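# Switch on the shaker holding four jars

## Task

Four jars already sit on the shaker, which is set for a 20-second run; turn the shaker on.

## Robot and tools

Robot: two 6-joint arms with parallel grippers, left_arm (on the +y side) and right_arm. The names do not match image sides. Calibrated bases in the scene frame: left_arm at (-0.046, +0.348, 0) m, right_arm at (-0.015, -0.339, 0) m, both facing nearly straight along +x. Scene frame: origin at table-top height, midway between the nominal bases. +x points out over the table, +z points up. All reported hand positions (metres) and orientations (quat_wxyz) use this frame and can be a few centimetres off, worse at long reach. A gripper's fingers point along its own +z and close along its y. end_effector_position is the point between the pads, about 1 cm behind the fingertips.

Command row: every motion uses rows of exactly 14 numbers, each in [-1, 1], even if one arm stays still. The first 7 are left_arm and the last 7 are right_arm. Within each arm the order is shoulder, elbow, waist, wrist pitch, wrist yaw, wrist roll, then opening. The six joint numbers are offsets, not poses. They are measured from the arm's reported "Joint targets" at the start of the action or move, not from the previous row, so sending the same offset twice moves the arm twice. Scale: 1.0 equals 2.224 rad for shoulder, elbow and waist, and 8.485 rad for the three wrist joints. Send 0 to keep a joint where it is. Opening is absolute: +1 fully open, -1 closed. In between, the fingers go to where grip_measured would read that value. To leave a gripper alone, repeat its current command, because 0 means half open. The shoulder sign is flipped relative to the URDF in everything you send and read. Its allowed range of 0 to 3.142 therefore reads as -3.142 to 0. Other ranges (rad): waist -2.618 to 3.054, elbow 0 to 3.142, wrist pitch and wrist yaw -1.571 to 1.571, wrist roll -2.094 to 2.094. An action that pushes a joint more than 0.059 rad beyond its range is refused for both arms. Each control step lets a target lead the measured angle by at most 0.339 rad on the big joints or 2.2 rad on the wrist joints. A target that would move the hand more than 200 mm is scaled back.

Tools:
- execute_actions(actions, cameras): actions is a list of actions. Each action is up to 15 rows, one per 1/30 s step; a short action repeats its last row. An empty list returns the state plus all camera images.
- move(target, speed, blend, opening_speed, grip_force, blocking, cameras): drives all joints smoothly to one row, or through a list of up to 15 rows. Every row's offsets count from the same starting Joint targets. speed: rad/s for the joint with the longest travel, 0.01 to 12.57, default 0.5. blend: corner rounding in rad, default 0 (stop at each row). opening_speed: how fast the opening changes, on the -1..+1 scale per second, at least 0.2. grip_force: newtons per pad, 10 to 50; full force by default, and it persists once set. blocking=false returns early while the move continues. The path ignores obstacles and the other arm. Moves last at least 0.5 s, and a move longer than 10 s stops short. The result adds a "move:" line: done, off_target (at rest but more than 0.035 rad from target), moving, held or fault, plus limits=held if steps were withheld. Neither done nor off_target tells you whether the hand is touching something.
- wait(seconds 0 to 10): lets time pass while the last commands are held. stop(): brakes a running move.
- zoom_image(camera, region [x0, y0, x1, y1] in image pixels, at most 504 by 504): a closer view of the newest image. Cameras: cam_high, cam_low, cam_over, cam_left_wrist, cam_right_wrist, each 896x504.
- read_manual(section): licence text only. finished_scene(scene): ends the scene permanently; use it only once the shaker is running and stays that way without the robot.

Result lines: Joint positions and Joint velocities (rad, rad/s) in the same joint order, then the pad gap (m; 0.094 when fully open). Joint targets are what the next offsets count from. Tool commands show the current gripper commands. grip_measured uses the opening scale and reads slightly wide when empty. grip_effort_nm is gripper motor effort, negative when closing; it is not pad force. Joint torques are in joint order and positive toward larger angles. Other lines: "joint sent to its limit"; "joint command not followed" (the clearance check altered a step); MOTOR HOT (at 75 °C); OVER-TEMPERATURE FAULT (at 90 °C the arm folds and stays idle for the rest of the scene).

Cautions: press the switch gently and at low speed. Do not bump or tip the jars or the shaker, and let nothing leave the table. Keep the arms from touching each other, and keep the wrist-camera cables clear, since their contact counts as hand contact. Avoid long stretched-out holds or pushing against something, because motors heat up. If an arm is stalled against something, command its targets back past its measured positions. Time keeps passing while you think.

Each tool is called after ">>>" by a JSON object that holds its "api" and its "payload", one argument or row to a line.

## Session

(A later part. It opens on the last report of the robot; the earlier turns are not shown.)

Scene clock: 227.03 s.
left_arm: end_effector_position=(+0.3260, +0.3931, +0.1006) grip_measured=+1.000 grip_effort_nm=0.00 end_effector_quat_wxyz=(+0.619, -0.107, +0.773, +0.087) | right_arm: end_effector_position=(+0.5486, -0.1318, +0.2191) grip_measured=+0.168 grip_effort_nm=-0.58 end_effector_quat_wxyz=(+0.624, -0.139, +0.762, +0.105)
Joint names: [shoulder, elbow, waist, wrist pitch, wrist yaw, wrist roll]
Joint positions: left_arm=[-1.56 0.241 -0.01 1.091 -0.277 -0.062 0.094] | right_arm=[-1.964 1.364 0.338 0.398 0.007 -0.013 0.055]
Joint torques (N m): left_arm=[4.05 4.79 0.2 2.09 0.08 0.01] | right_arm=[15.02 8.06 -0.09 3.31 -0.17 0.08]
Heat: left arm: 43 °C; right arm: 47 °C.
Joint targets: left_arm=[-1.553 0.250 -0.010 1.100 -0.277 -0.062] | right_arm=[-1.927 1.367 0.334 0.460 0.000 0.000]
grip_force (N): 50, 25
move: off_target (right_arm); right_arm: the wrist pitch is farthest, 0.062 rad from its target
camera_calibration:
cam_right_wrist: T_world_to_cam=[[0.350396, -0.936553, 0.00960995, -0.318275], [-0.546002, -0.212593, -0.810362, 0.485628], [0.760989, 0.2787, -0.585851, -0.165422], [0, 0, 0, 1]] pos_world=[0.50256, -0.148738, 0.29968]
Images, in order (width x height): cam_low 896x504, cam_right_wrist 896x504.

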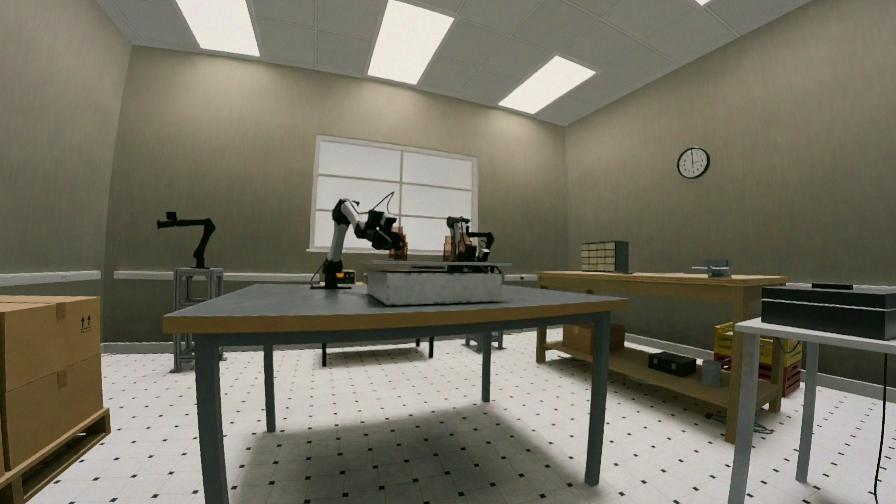

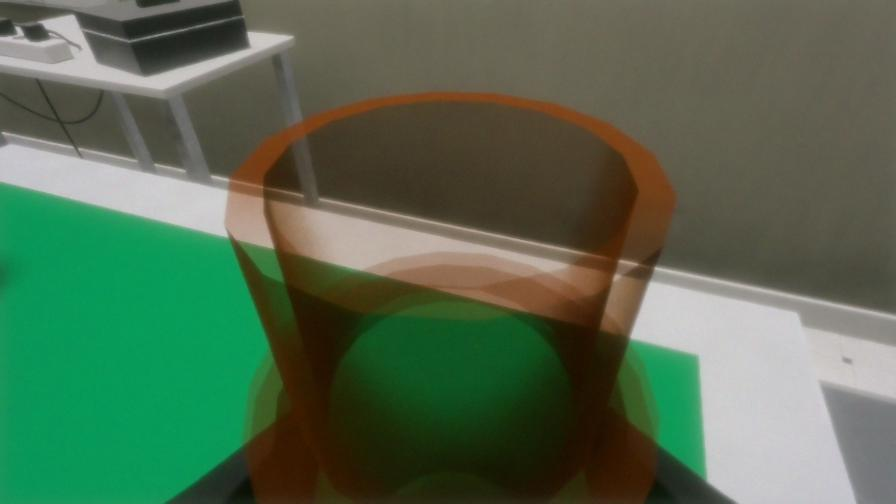

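>>> {"api": "move", "payload": {
  "target": [0,0,0,0,0,0,1,0,-0.0216,0,0.0044,0,0,0.0],
  "speed": 0.1,
  "cameras": ["cam_right_wrist","cam_low"]
}}

>>> {"api": "zoom_image", "payload": {
  "camera": "cam_low",
  "region": [340, 210, 440, 280]
}}

Scene clock: 233.13 s.
left_arm: end_effector_position=(+0.3260, +0.3931, +0.1006) grip_measured=+1.000 grip_effort_nm=0.00 end_effector_quat_wxyz=(+0.619, -0.107, +0.773, +0.087) | right_arm: end_effector_position=(+0.5450, -0.1331, +0.2105) grip_measured=+0.168 grip_effort_nm=-0.58 end_effector_quat_wxyz=(+0.626, -0.139, +0.760, +0.105)
Joint names: [shoulder, elbow, waist, wrist pitch, wrist yaw, wrist roll]
Joint positions: left_arm=[-1.56 0.241 -0.01 1.091 -0.277 -0.062 0.094] | right_arm=[-1.964 1.32 0.338 0.449 0.007 -0.013 0.055]
Joint torques (N m): left_arm=[4.04 4.78 0.2 2.09 0.08 0.01] | right_arm=[14.91 7.61 -0.1 3.15 -0.18 0.08]
Heat: left arm: 43 °C; right arm: 49 °C.
Joint targets: left_arm=[-1.553 0.250 -0.010 1.100 -0.277 -0.062] | right_arm=[-1.927 1.318 0.334 0.497 0.000 0.000]
grip_force (N): 50, 25
move: off_target (right_arm); right_arm: the wrist pitch is farthest, 0.048 rad from its target
camera_calibration:
cam_right_wrist: T_world_to_cam=[[0.350381, -0.936557, 0.00968063, -0.318172], [-0.540428, -0.210603, -0.814607, 0.47462], [0.764965, 0.280191, -0.579933, -0.17059], [0, 0, 0, 1]] pos_world=[0.498475, -0.150232, 0.290778]
Images, in order (width x height): cam_low 896x504, cam_right_wrist 896x504.

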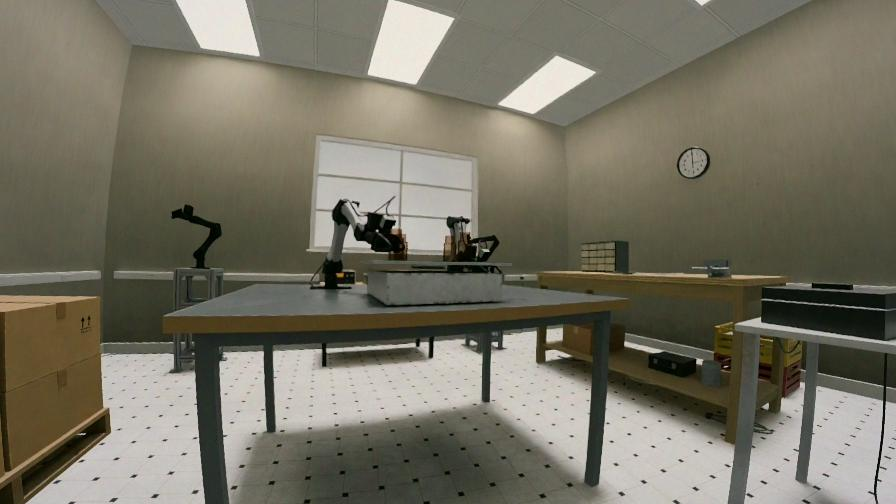

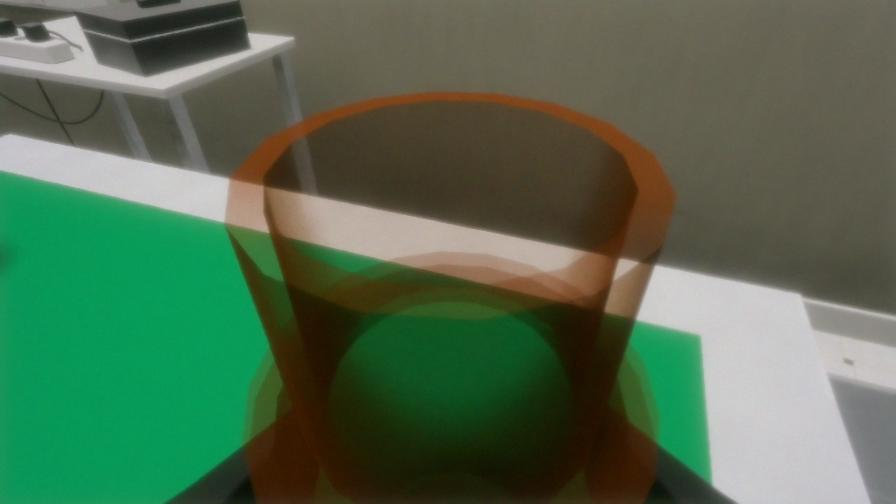

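Scaled by 5.040 from the camera's 896x504 image, which has a finer 1280x720 frame.

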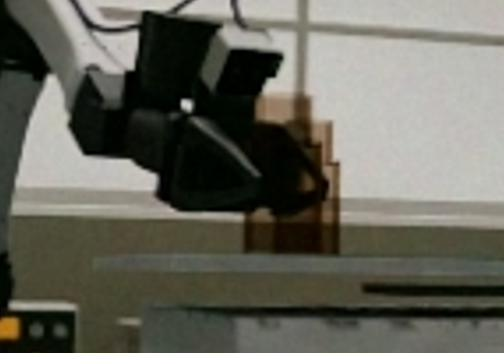

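>>> {"api": "move", "payload": {
  "target": [0,0,0,0,0,0,1,0,-0.009,0,0.0007,0,0,0.0],
  "speed": 0.05
}}

Scene clock: 243.73 s.
left_arm: end_effector_position=(+0.3260, +0.3931, +0.1006) grip_measured=+1.000 grip_effort_nm=0.00 end_effector_quat_wxyz=(+0.619, -0.107, +0.773, +0.087) | right_arm: end_effector_position=(+0.5442, -0.1334, +0.2105) grip_measured=+0.168 grip_effort_nm=-0.58 end_effector_quat_wxyz=(+0.632, -0.138, +0.755, +0.106)
Joint names: [shoulder, elbow, waist, wrist pitch, wrist yaw, wrist roll]
Joint positions: left_arm=[-1.56 0.241 -0.01 1.091 -0.277 -0.062 0.094] | right_arm=[-1.964 1.305 0.338 0.478 0.007 -0.013 0.055]
Joint torques (N m): left_arm=[4.04 4.78 0.2 2.09 0.08 0.01] | right_arm=[14.89 7.16 -0.1 2.85 -0.17 0.07]
Heat: left arm: 43 °C; right arm: 52 °C.
Joint targets: left_arm=[-1.553 0.250 -0.010 1.100 -0.277 -0.062] | right_arm=[-1.927 1.299 0.334 0.503 0.000 0.000]
grip_force (N): 50, 25
move: off_target (right_arm); right_arm: the shoulder is farthest, 0.037 rad from its target

>>> {"api": "move", "payload": {
  "target": [0,0,0,0,0,0,1,0,-0.0135,0,-0.001,0,0,0.0],
  "speed": 0.08,
  "cameras": ["cam_right_wrist","cam_low"]
}}

>>> {"api": "zoom_image", "payload": {
  "camera": "cam_low",
  "region": [340, 210, 440, 280]
}}

Scene clock: 261.17 s.
left_arm: end_effector_position=(+0.3260, +0.3931, +0.1006) grip_measured=+1.000 grip_effort_nm=0.00 end_effector_quat_wxyz=(+0.619, -0.107, +0.773, +0.087) | right_arm: end_effector_position=(+0.5425, -0.1341, +0.2101) grip_measured=+0.168 grip_effort_nm=-0.58 end_effector_quat_wxyz=(+0.637, -0.137, +0.751, +0.107)
Joint names: [shoulder, elbow, waist, wrist pitch, wrist yaw, wrist roll]
Joint positions: left_arm=[-1.56 0.241 -0.01 1.091 -0.277 -0.062 0.094] | right_arm=[-1.962 1.284 0.338 0.512 0.007 -0.013 0.055]
Joint torques (N m): left_arm=[4.05 4.81 0.2 2.09 0.08 0.01] | right_arm=[14.63 6.19 -0.1 2.37 -0.17 0.08]
Heat: left arm: 44 °C; right arm: 55 °C.
Joint targets: left_arm=[-1.553 0.250 -0.010 1.100 -0.277 -0.062] | right_arm=[-1.927 1.268 0.334 0.494 0.000 0.000]
grip_force (N): 50, 25
move: done
camera_calibration:
cam_right_wrist: T_world_to_cam=[[0.350133, -0.936649, 0.00976726, -0.318016], [-0.517758, -0.202214, -0.831286, 0.465101], [0.780598, 0.286003, -0.555759, -0.181497], [0, 0, 0, 1]] pos_world=[0.493833, -0.151911, 0.28887]
Images, in order (width x height): cam_low 896x504, cam_right_wrist 896x504.

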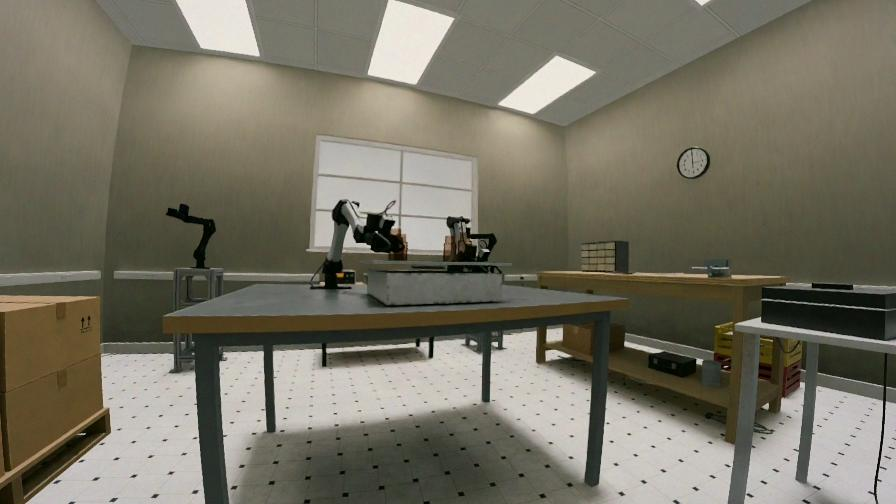

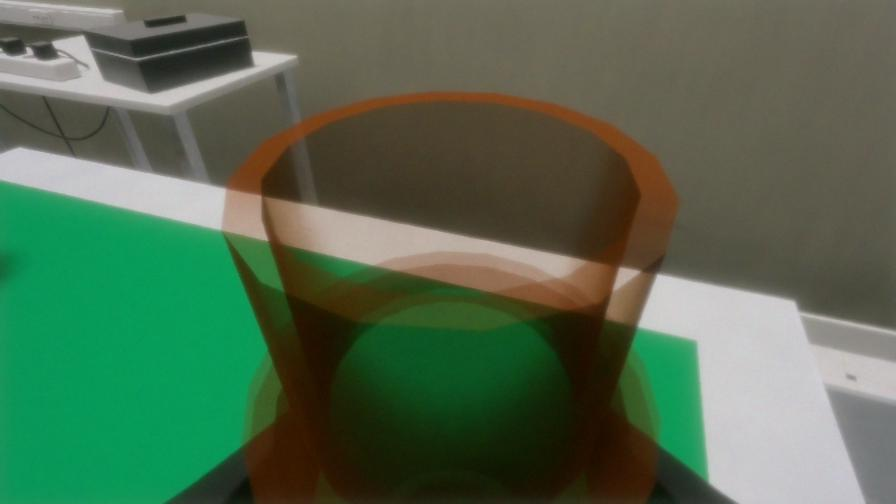

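Scaled by 5.040 from the camera's 896x504 image, which has a finer 1280x720 frame.

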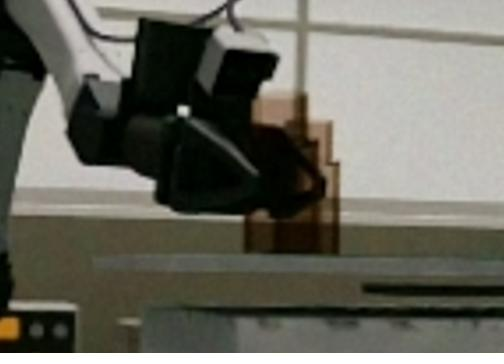

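>>> {"api": "move", "payload": {
  "target": [0,0,0,0,0,0,1,-0.018,0.0423,0,-0.0053,0,0,0.0],
  "speed": 0.1
}}

Scene clock: 279.67 s.
left_arm: end_effector_position=(+0.3260, +0.3931, +0.1006) grip_measured=+1.000 grip_effort_nm=0.00 end_effector_quat_wxyz=(+0.619, -0.107, +0.773, +0.087) | right_arm: end_effector_position=(+0.5448, -0.1332, +0.2099) grip_measured=+0.168 grip_effort_nm=-0.58 end_effector_quat_wxyz=(+0.623, -0.140, +0.763, +0.105)
Joint names: [shoulder, elbow, waist, wrist pitch, wrist yaw, wrist roll]
Joint positions: left_arm=[-1.56 0.241 -0.01 1.091 -0.277 -0.062 0.094] | right_arm=[-1.962 1.325 0.338 0.433 0.007 -0.013 0.055]
Joint torques (N m): left_arm=[4.03 4.78 0.18 2.09 0.08 0.01] | right_arm=[10.73 11.1 -0.09 2.81 -0.17 0.07]
Heat: left arm: 44 °C; right arm: 51 °C.
Joint targets: left_arm=[-1.553 0.250 -0.010 1.100 -0.277 -0.062] | right_arm=[-1.967 1.362 0.334 0.450 0.000 0.000]
grip_force (N): 50, 25
move: off_target (right_arm); right_arm: the elbow is farthest, 0.037 rad from its target

>>> {"api": "move", "payload": {
  "target": [
    [0,0,0,0,0,0,1,0,0,0,0,0,0,0.6],
    [0,0,0,0,0,0,1,0.1119,-0.1315,0,0.0045,0,0,0.6]
  ],
  "speed": [0.2,0.25],
  "opening_speed": 0.4,
  "cameras": ["cam_right_wrist","cam_over"]
}}

>>> {"api": "zoom_image", "payload": {
  "camera": "cam_over",
  "region": [470, 150, 670, 350]
}}

Scene clock: 298.43 s.
left_arm: end_effector_position=(+0.3260, +0.3931, +0.1006) grip_measured=+1.000 grip_effort_nm=0.00 end_effector_quat_wxyz=(+0.619, -0.107, +0.773, +0.087) | right_arm: end_effector_position=(+0.4908, -0.1532, +0.2152) grip_measured=+0.598 grip_effort_nm=0.11 end_effector_quat_wxyz=(+0.620, -0.140, +0.765, +0.104)
Joint names: [shoulder, elbow, waist, wrist pitch, wrist yaw, wrist roll]
Joint positions: left_arm=[-1.56 0.241 -0.01 1.091 -0.277 -0.062 0.094] | right_arm=[-1.751 1.077 0.338 0.463 0.007 -0.013 0.075]
Joint torques (N m): left_arm=[4.05 4.78 0.2 2.09 0.08 0.02] | right_arm=[12.49 7.12 -0.09 2.85 -0.17 0.07]
Heat: left arm: 44 °C; right arm: 48 °C.
Joint targets: left_arm=[-1.553 0.250 -0.010 1.100 -0.277 -0.062] | right_arm=[-1.718 1.070 0.334 0.488 0.000 0.000]
grip_force (N): 50, 25
move: done
camera_calibration:
cam_right_wrist: T_world_to_cam=[[0.35044, -0.936539, 0.00925817, -0.317979], [-0.55331, -0.214996, -0.804752, 0.448496], [0.755672, 0.276895, -0.59354, -0.113874], [0, 0, 0, 1]] pos_world=[0.445641, -0.169844, 0.296283]
Images, in order (width x height): cam_over 896x504, cam_right_wrist 896x504.

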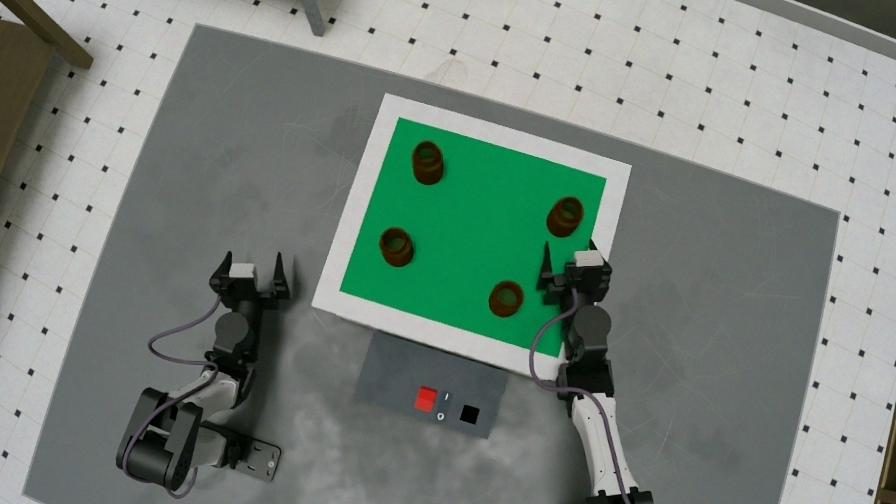

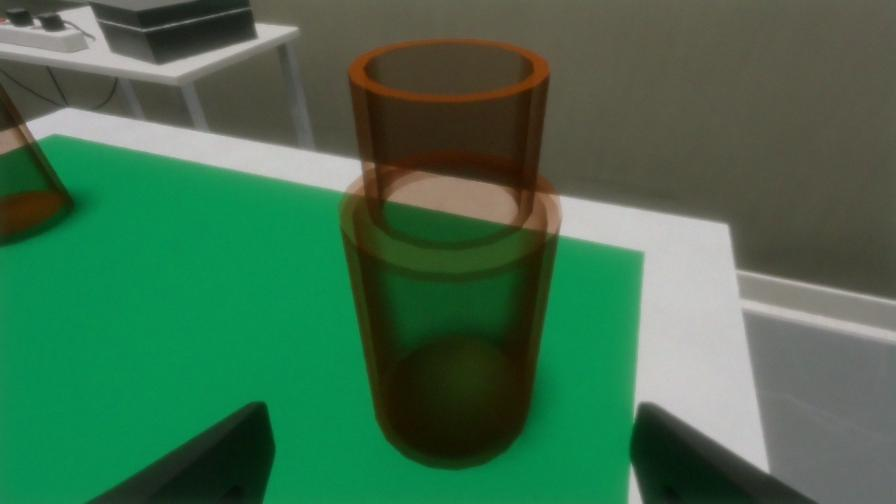

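Scaled by 2.520 from the camera's 896x504 image, which has a finer 1280x720 frame.

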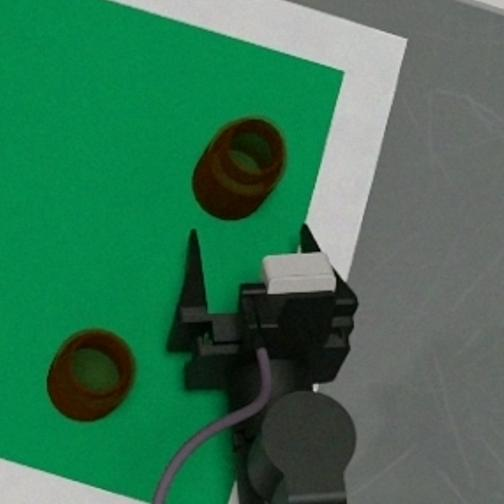

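>>> {"api": "move", "payload": {
  "target": [
    [0,0,0,0,0,0,1,0.3307,0.0259,-0.0378,-0.1689,0,0,-0.95],
    [0,0,0,0,0,0,1,0.3307,0.0259,0.3129,-0.1689,0,0,-0.95],
    [0,0,0,0,0,0,1,0.0335,0.0728,0.3129,-0.1387,0,0,-0.95]
  ],
  "speed": [0.9,0.9,0.7],
  "blend": [0.15,0.2,0],
  "opening_speed": 0.5,
  "cameras": ["cam_right_wrist","cam_high"]
}}

>>> {"api": "zoom_image", "payload": {
  "camera": "cam_right_wrist",
  "region": [300, 250, 600, 500]
}}

Scene clock: 327.73 s.
left_arm: end_effector_position=(+0.3260, +0.3931, +0.1006) grip_measured=+1.000 grip_effort_nm=0.00 end_effector_quat_wxyz=(+0.619, -0.107, +0.773, +0.087) | right_arm: end_effector_position=(+0.1864, -0.0063, +0.1011) grip_measured=-0.947 grip_effort_nm=-0.16 end_effector_quat_wxyz=(+0.190, -0.488, +0.847, +0.092)
Joint names: [shoulder, elbow, waist, wrist pitch, wrist yaw, wrist roll]
Joint positions: left_arm=[-1.56 0.241 -0.01 1.091 -0.277 -0.062 0.094] | right_arm=[-1.645 1.207 1.023 -0.709 0.027 -0.012 0.002]
Joint torques (N m): left_arm=[4.05 4.77 0.23 2.09 0.08 0.02] | right_arm=[7.97 9.46 0.95 1.64 -0.36 0.07]
Heat: left arm: 44 °C; right arm: 49 °C.
Joint targets: left_arm=[-1.553 0.250 -0.010 1.100 -0.277 -0.062] | right_arm=[-1.644 1.232 1.030 -0.689 0.000 0.000]
grip_force (N): 50, 25
move: done
camera_calibration:
cam_right_wrist: T_world_to_cam=[[0.862434, -0.50575, 0.0206133, -0.166455], [-0.505866, -0.862612, 0.000487191, 0.125477], [0.0175349, -0.0108477, -0.999787, 0.184608], [0, 0, 0, 1]] pos_world=[0.203794, 0.0260559, 0.187938]
Images, in order (width x height): cam_high 896x504, cam_right_wrist 896x504.

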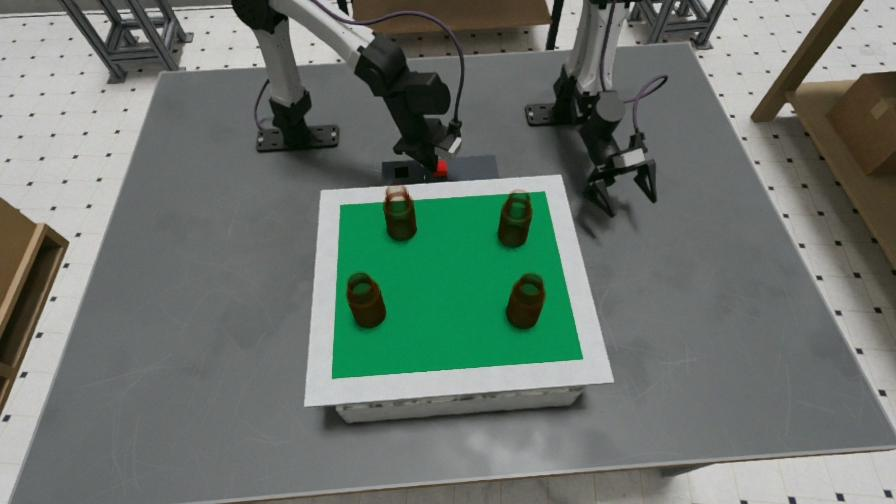

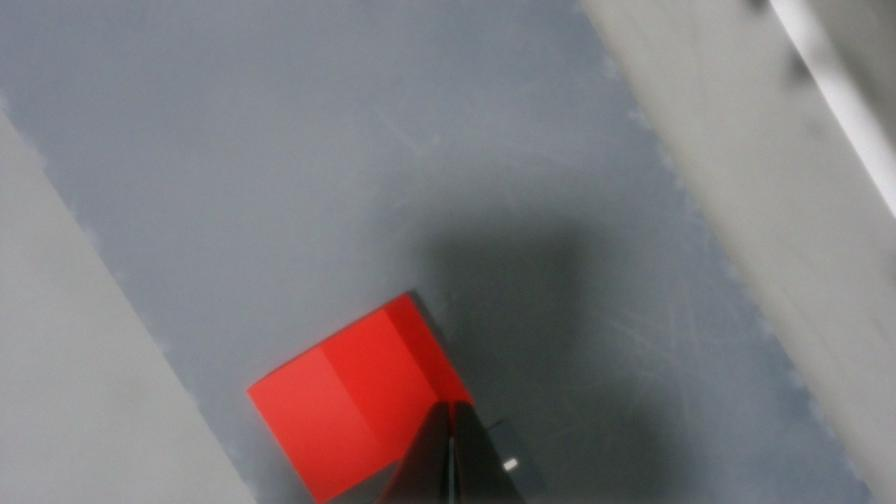

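Scaled by 1.680 from the camera's 896x504 image, which has a finer 1280x720 frame.

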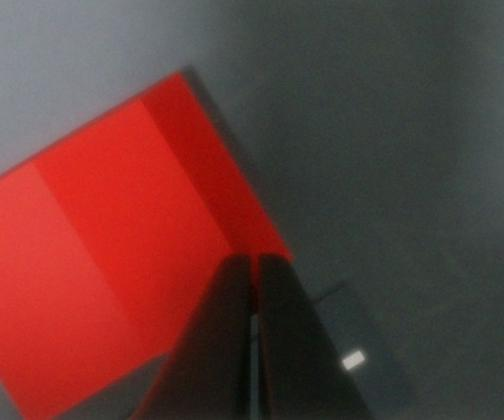

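>>> {"api": "move", "payload": {
  "target": [0,0,0,0,0,0,1,-0.008,0.0268,0.0118,-0.0049,0,0,-0.95],
  "speed": 0.3,
  "cameras": ["cam_right_wrist"]
}}

>>> {"api": "zoom_image", "payload": {
  "camera": "cam_right_wrist",
  "region": [300, 250, 600, 500]
}}

Scene clock: 349.60 s.
left_arm: end_effector_position=(+0.3260, +0.3931, +0.1006) grip_measured=+1.000 grip_effort_nm=0.00 end_effector_quat_wxyz=(+0.619, -0.107, +0.773, +0.087) | right_arm: end_effector_position=(+0.1809, +0.0108, +0.1166) grip_measured=-0.948 grip_effort_nm=-0.14 end_effector_quat_wxyz=(+0.200, -0.499, +0.836, +0.108)
Joint names: [shoulder, elbow, waist, wrist pitch, wrist yaw, wrist roll]
Joint positions: left_arm=[-1.56 0.241 -0.01 1.091 -0.277 -0.062 0.094] | right_arm=[-1.653 1.264 1.051 -0.722 0.015 -0.012 0.002]
Joint torques (N m): left_arm=[4.04 4.77 0.2 2.09 0.08 0.02] | right_arm=[7.16 9.81 0.8 1.37 -0.24 0.07]
Heat: left arm: 45 °C; right arm: 44 °C.
Joint targets: left_arm=[-1.553 0.250 -0.010 1.100 -0.277 -0.062] | right_arm=[-1.662 1.292 1.056 -0.731 0.000 0.000]
grip_force (N): 50, 25
move: done
camera_calibration:
cam_right_wrist: T_world_to_cam=[[0.878577, -0.477503, 0.00968479, -0.155441], [-0.476953, -0.878261, -0.0342579, 0.136371], [0.024864, 0.025479, -0.999366, 0.198713], [0, 0, 0, 1]] pos_world=[0.196669, 0.0404827, 0.204764]
Images, in order (width x height): cam_right_wrist 896x504.

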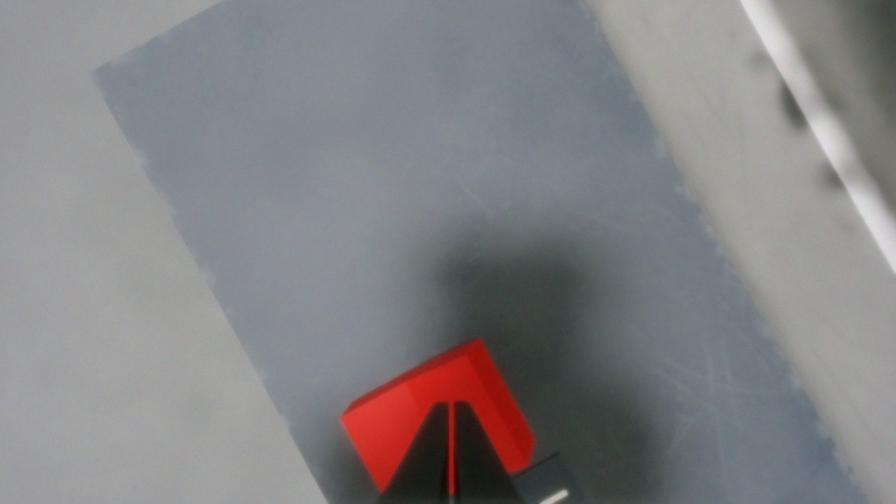

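Scaled by 1.680 from the camera's 896x504 image, which has a finer 1280x720 frame.

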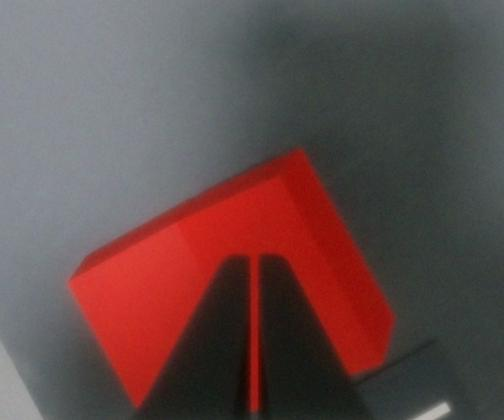

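>>> {"api": "move", "payload": {
  "target": [0,0,0,0,0,0,1,-0.0018,-0.059,-0.0038,0.0166,0,0,-0.95],
  "speed": 0.15,
  "cameras": ["cam_right_wrist","cam_high"]
}}

>>> {"api": "zoom_image", "payload": {
  "camera": "cam_right_wrist",
  "region": [300, 250, 600, 500]
}}

Scene clock: 369.10 s.
left_arm: end_effector_position=(+0.3260, +0.3931, +0.1006) grip_measured=+1.000 grip_effort_nm=0.00 end_effector_quat_wxyz=(+0.619, -0.107, +0.773, +0.087) | right_arm: end_effector_position=(+0.1814, +0.0122, +0.0973) grip_measured=-0.948 grip_effort_nm=-0.14 end_effector_quat_wxyz=(+0.209, -0.498, +0.834, +0.115)
Joint names: [shoulder, elbow, waist, wrist pitch, wrist yaw, wrist roll]
Joint positions: left_arm=[-1.56 0.241 -0.01 1.091 -0.277 -0.062 0.094] | right_arm=[-1.655 1.177 1.051 -0.61 0.013 -0.012 0.002]
Joint torques (N m): left_arm=[4.05 4.79 0.21 2.09 0.08 0.01] | right_arm=[6.91 5.86 -0.01 1.77 -0.23 0.07]
Heat: left arm: 45 °C; right arm: 41 °C.
Joint targets: left_arm=[-1.553 0.250 -0.010 1.100 -0.277 -0.062] | right_arm=[-1.666 1.161 1.048 -0.590 0.000 0.000]
grip_force (N): 50, 25
move: done
camera_calibration:
cam_right_wrist: T_world_to_cam=[[0.878795, -0.477125, 0.00837551, -0.154875], [-0.475916, -0.877584, -0.0578863, 0.139253], [0.0349692, 0.0468842, -0.998288, 0.177164], [0, 0, 0, 1]] pos_world=[0.196181, 0.0400052, 0.186219]
Images, in order (width x height): cam_high 896x504, cam_right_wrist 896x504.

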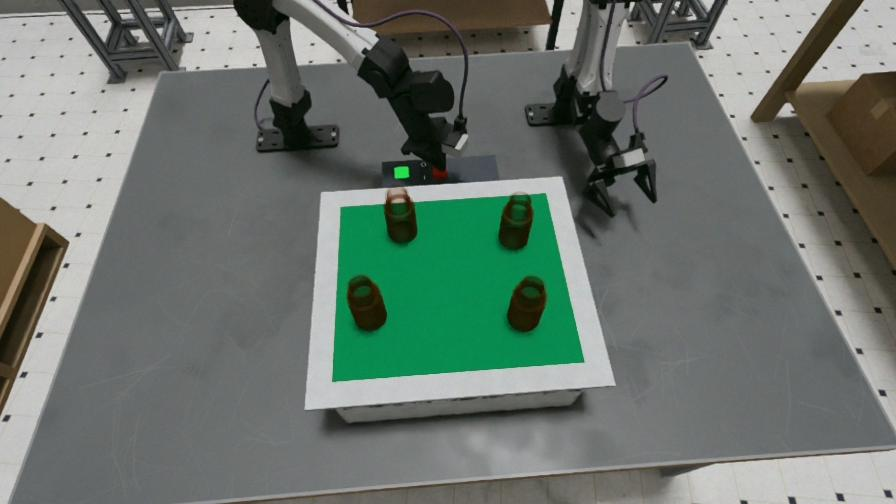

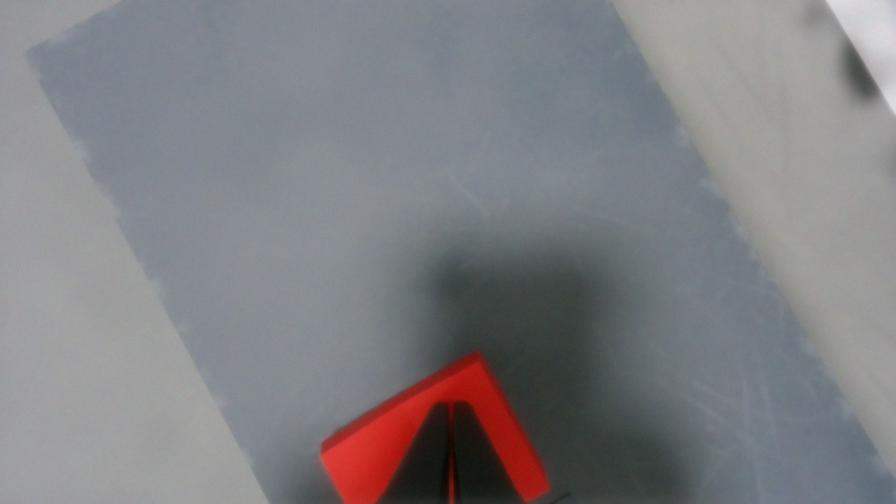

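Scaled by 1.680 from the camera's 896x504 image, which has a finer 1280x720 frame.

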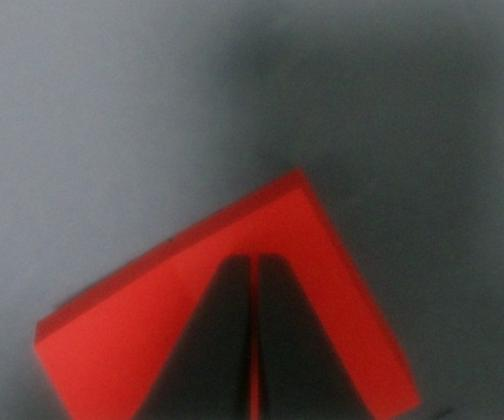

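Switched on (green). Lift off and monitor the run.

>>> {"api": "move", "payload": {
  "target": [0,0,0,0,0,0,1,0.0193,0.0700,0,-0.022,0,0,-0.95],
  "speed": 0.4,
  "cameras": ["cam_right_wrist","cam_high","cam_over"]
}}

>>> {"api": "wait", "payload": {
  "seconds": 8,
  "cameras": ["cam_high"]
}}

>>> {"api": "wait", "payload": {
  "seconds": 8,
  "cameras": ["cam_high"]
}}

>>> {"api": "wait", "payload": {
  "seconds": 2,
  "cameras": ["cam_high","cam_over"]
}}

Scene clock: 374.50 s.
left_arm: end_effector_position=(+0.3260, +0.3931, +0.1006) grip_measured=+1.000 grip_effort_nm=0.00 end_effector_quat_wxyz=(+0.619, -0.107, +0.773, +0.087) | right_arm: end_effector_position=(+0.1791, +0.0080, +0.1234) grip_measured=-0.948 grip_effort_nm=-0.13 end_effector_quat_wxyz=(+0.194, -0.500, +0.837, +0.106)
Joint names: [shoulder, elbow, waist, wrist pitch, wrist yaw, wrist roll]
Joint positions: left_arm=[-1.56 0.241 -0.01 1.091 -0.277 -0.062 0.094] | right_arm=[-1.648 1.291 1.051 -0.768 0.013 -0.012 0.002]
Joint torques (N m): left_arm=[4.05 4.78 0.18 2.09 0.08 0.02] | right_arm=[10.48 9.62 -0.02 1.35 -0.23 0.07]
Heat: left arm: 45 °C; right arm: 41 °C.
Joint targets: left_arm=[-1.553 0.250 -0.010 1.100 -0.277 -0.062] | right_arm=[-1.623 1.316 1.048 -0.777 0.000 0.000]
grip_force (N): 50, 25
move: done
camera_calibration:
cam_right_wrist: T_world_to_cam=[[0.87893, -0.47688, 0.00818512, -0.155123], [-0.476641, -0.878849, -0.0209126, 0.131699], [0.0171663, 0.0144794, -0.999748, 0.207016], [0, 0, 0, 1]] pos_world=[0.195562, 0.0387712, 0.210988]
Images, in order (width x height): cam_high 896x504, cam_over 896x504, cam_right_wrist 896x504.

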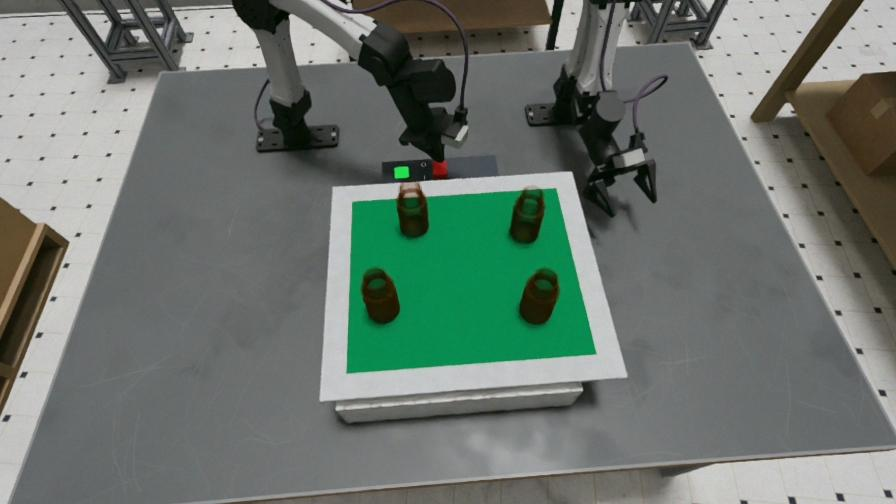

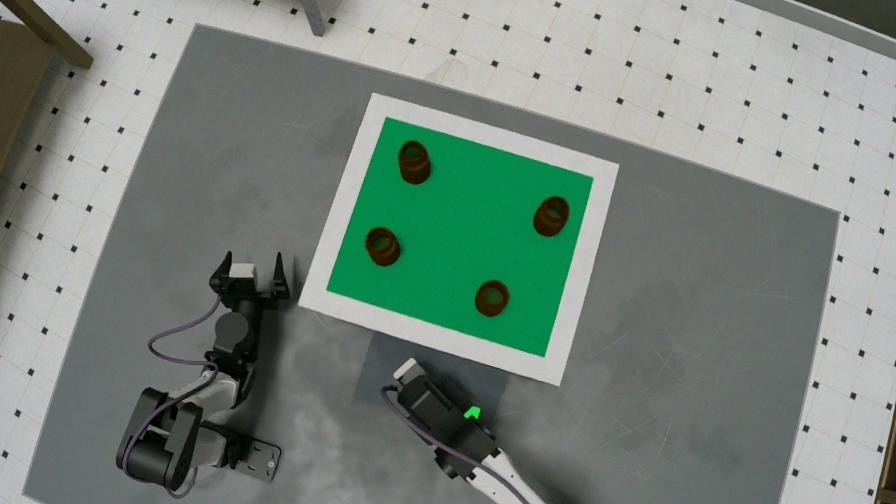

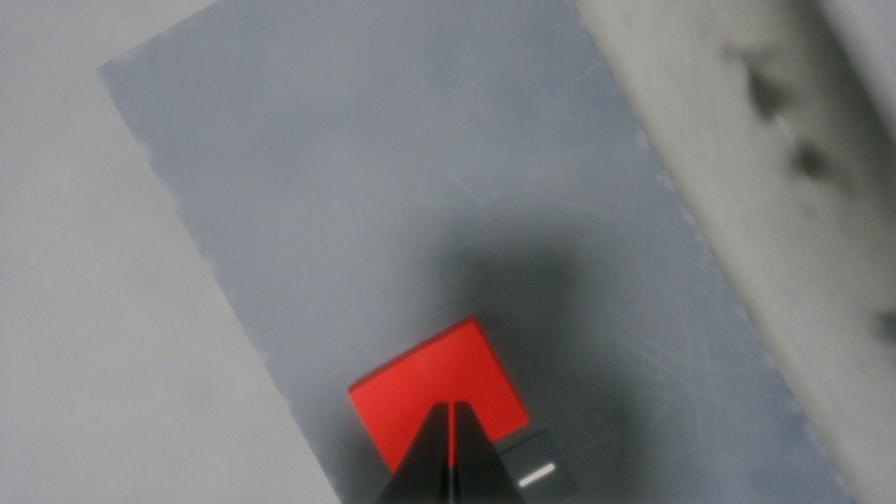

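Scene clock: 382.50 s.
left_arm: end_effector_position=(+0.3260, +0.3931, +0.1006) grip_measured=+1.000 grip_effort_nm=0.00 end_effector_quat_wxyz=(+0.619, -0.107, +0.773, +0.087) | right_arm: end_effector_position=(+0.1791, +0.0079, +0.1233) grip_measured=-0.948 grip_effort_nm=-0.13 end_effector_quat_wxyz=(+0.194, -0.500, +0.837, +0.106)
Joint names: [shoulder, elbow, waist, wrist pitch, wrist yaw, wrist roll]
Joint positions: left_arm=[-1.56 0.241 -0.01 1.091 -0.277 -0.062 0.094] | right_arm=[-1.648 1.291 1.051 -0.768 0.013 -0.012 0.002]
Joint torques (N m): left_arm=[4.04 4.79 0.21 2.1 0.08 0.01] | right_arm=[10.48 9.62 -0.02 1.35 -0.23 0.07]
Heat: left arm: 45 °C; right arm: 42 °C.
Joint targets: left_arm=[-1.553 0.250 -0.010 1.100 -0.277 -0.062] | right_arm=[-1.623 1.316 1.048 -0.777 0.000 0.000]
Tool commands: left_gripper/opening=+1.0 right_gripper/opening=-0.95
grip_force (N): 50, 25
wait: 8.00 s; at rest by 0.17 s
Images, in order (width x height): cam_high 896x504.

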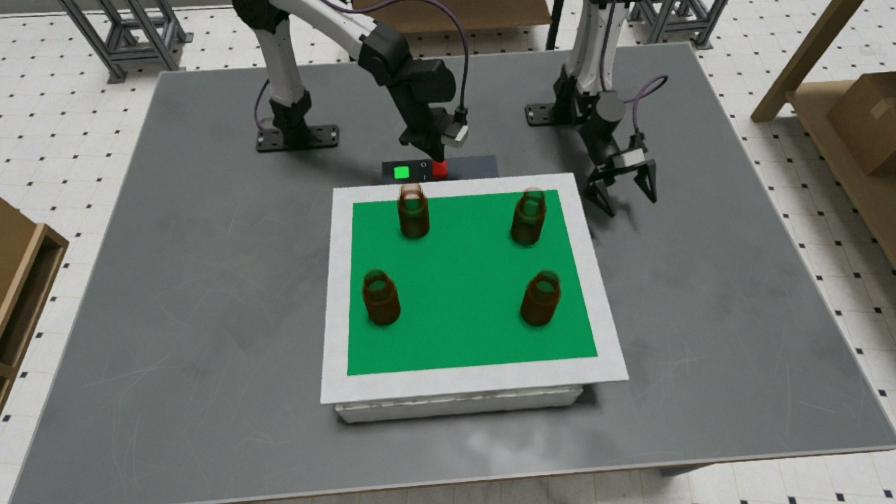

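Scene clock: 390.50 s.
left_arm: end_effector_position=(+0.3260, +0.3931, +0.1006) grip_measured=+1.000 grip_effort_nm=0.00 end_effector_quat_wxyz=(+0.619, -0.107, +0.773, +0.087) | right_arm: end_effector_position=(+0.1791, +0.0079, +0.1233) grip_measured=-0.948 grip_effort_nm=-0.14 end_effector_quat_wxyz=(+0.194, -0.500, +0.837, +0.106)
Joint names: [shoulder, elbow, waist, wrist pitch, wrist yaw, wrist roll]
Joint positions: left_arm=[-1.56 0.241 -0.01 1.091 -0.277 -0.062 0.094] | right_arm=[-1.648 1.291 1.051 -0.768 0.013 -0.012 0.002]
Joint torques (N m): left_arm=[4.05 4.79 0.2 2.09 0.08 0.02] | right_arm=[10.48 9.61 -0.03 1.35 -0.23 0.07]
Heat: left arm: 45 °C; right arm: 43 °C.
Joint targets: left_arm=[-1.553 0.250 -0.010 1.100 -0.277 -0.062] | right_arm=[-1.623 1.316 1.048 -0.777 0.000 0.000]
Tool commands: left_gripper/opening=+1.0 right_gripper/opening=-0.95
grip_force (N): 50, 25
wait: 8.00 s; at rest by 0.17 s
Images, in order (width x height): cam_high 896x504.

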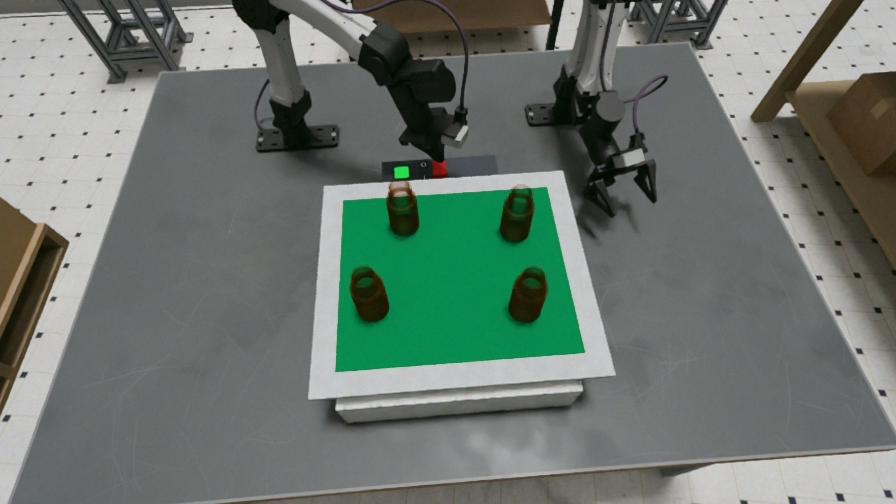

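Scene clock: 392.50 s.
left_arm: end_effector_position=(+0.3260, +0.3931, +0.1006) grip_measured=+1.000 grip_effort_nm=0.00 end_effector_quat_wxyz=(+0.619, -0.107, +0.773, +0.087) | right_arm: end_effector_position=(+0.1791, +0.0079, +0.1233) grip_measured=-0.948 grip_effort_nm=-0.14 end_effector_quat_wxyz=(+0.194, -0.500, +0.837, +0.106)
Joint names: [shoulder, elbow, waist, wrist pitch, wrist yaw, wrist roll]
Joint positions: left_arm=[-1.56 0.241 -0.01 1.091 -0.277 -0.062 0.094] | right_arm=[-1.648 1.291 1.051 -0.768 0.013 -0.012 0.002]
Joint torques (N m): left_arm=[4.08 4.78 0.17 2.1 0.08 0.01] | right_arm=[10.5 9.62 -0.02 1.35 -0.23 0.07]
Heat: left arm: 45 °C; right arm: 43 °C.
Joint targets: left_arm=[-1.553 0.250 -0.010 1.100 -0.277 -0.062] | right_arm=[-1.623 1.316 1.048 -0.777 0.000 0.000]
Tool commands: left_gripper/opening=+1.0 right_gripper/opening=-0.95
grip_force (N): 50, 25
wait: 2.00 s; at rest by 0.17 s
Images, in order (width x height): cam_high 896x504, cam_over 896x504.

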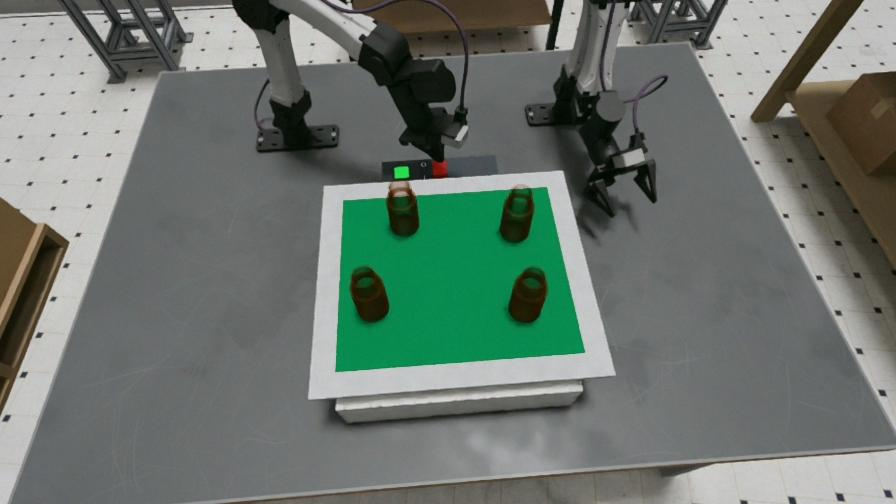

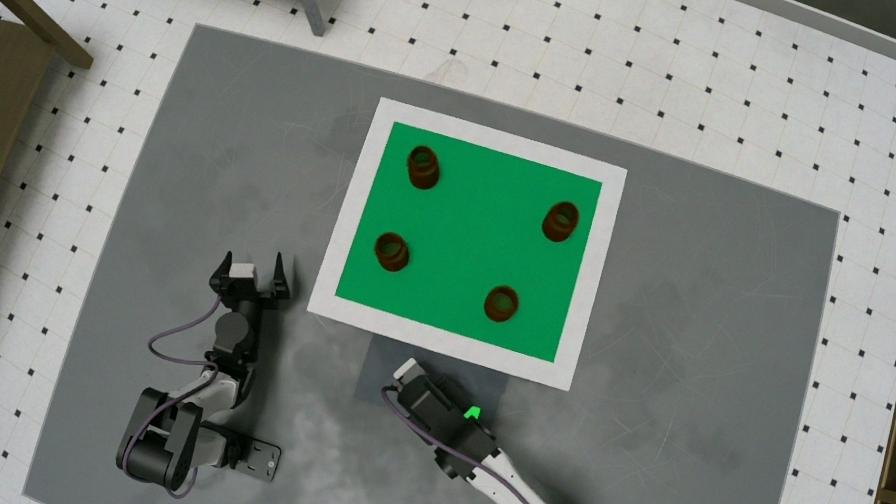

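The platform has stopped: the last two images, 2 s apart, are identical. All four jars are still on the mat.

>>> {"api": "finished_scene", "payload": {
  "scene": 2
}}

The scene is finished: the task was done.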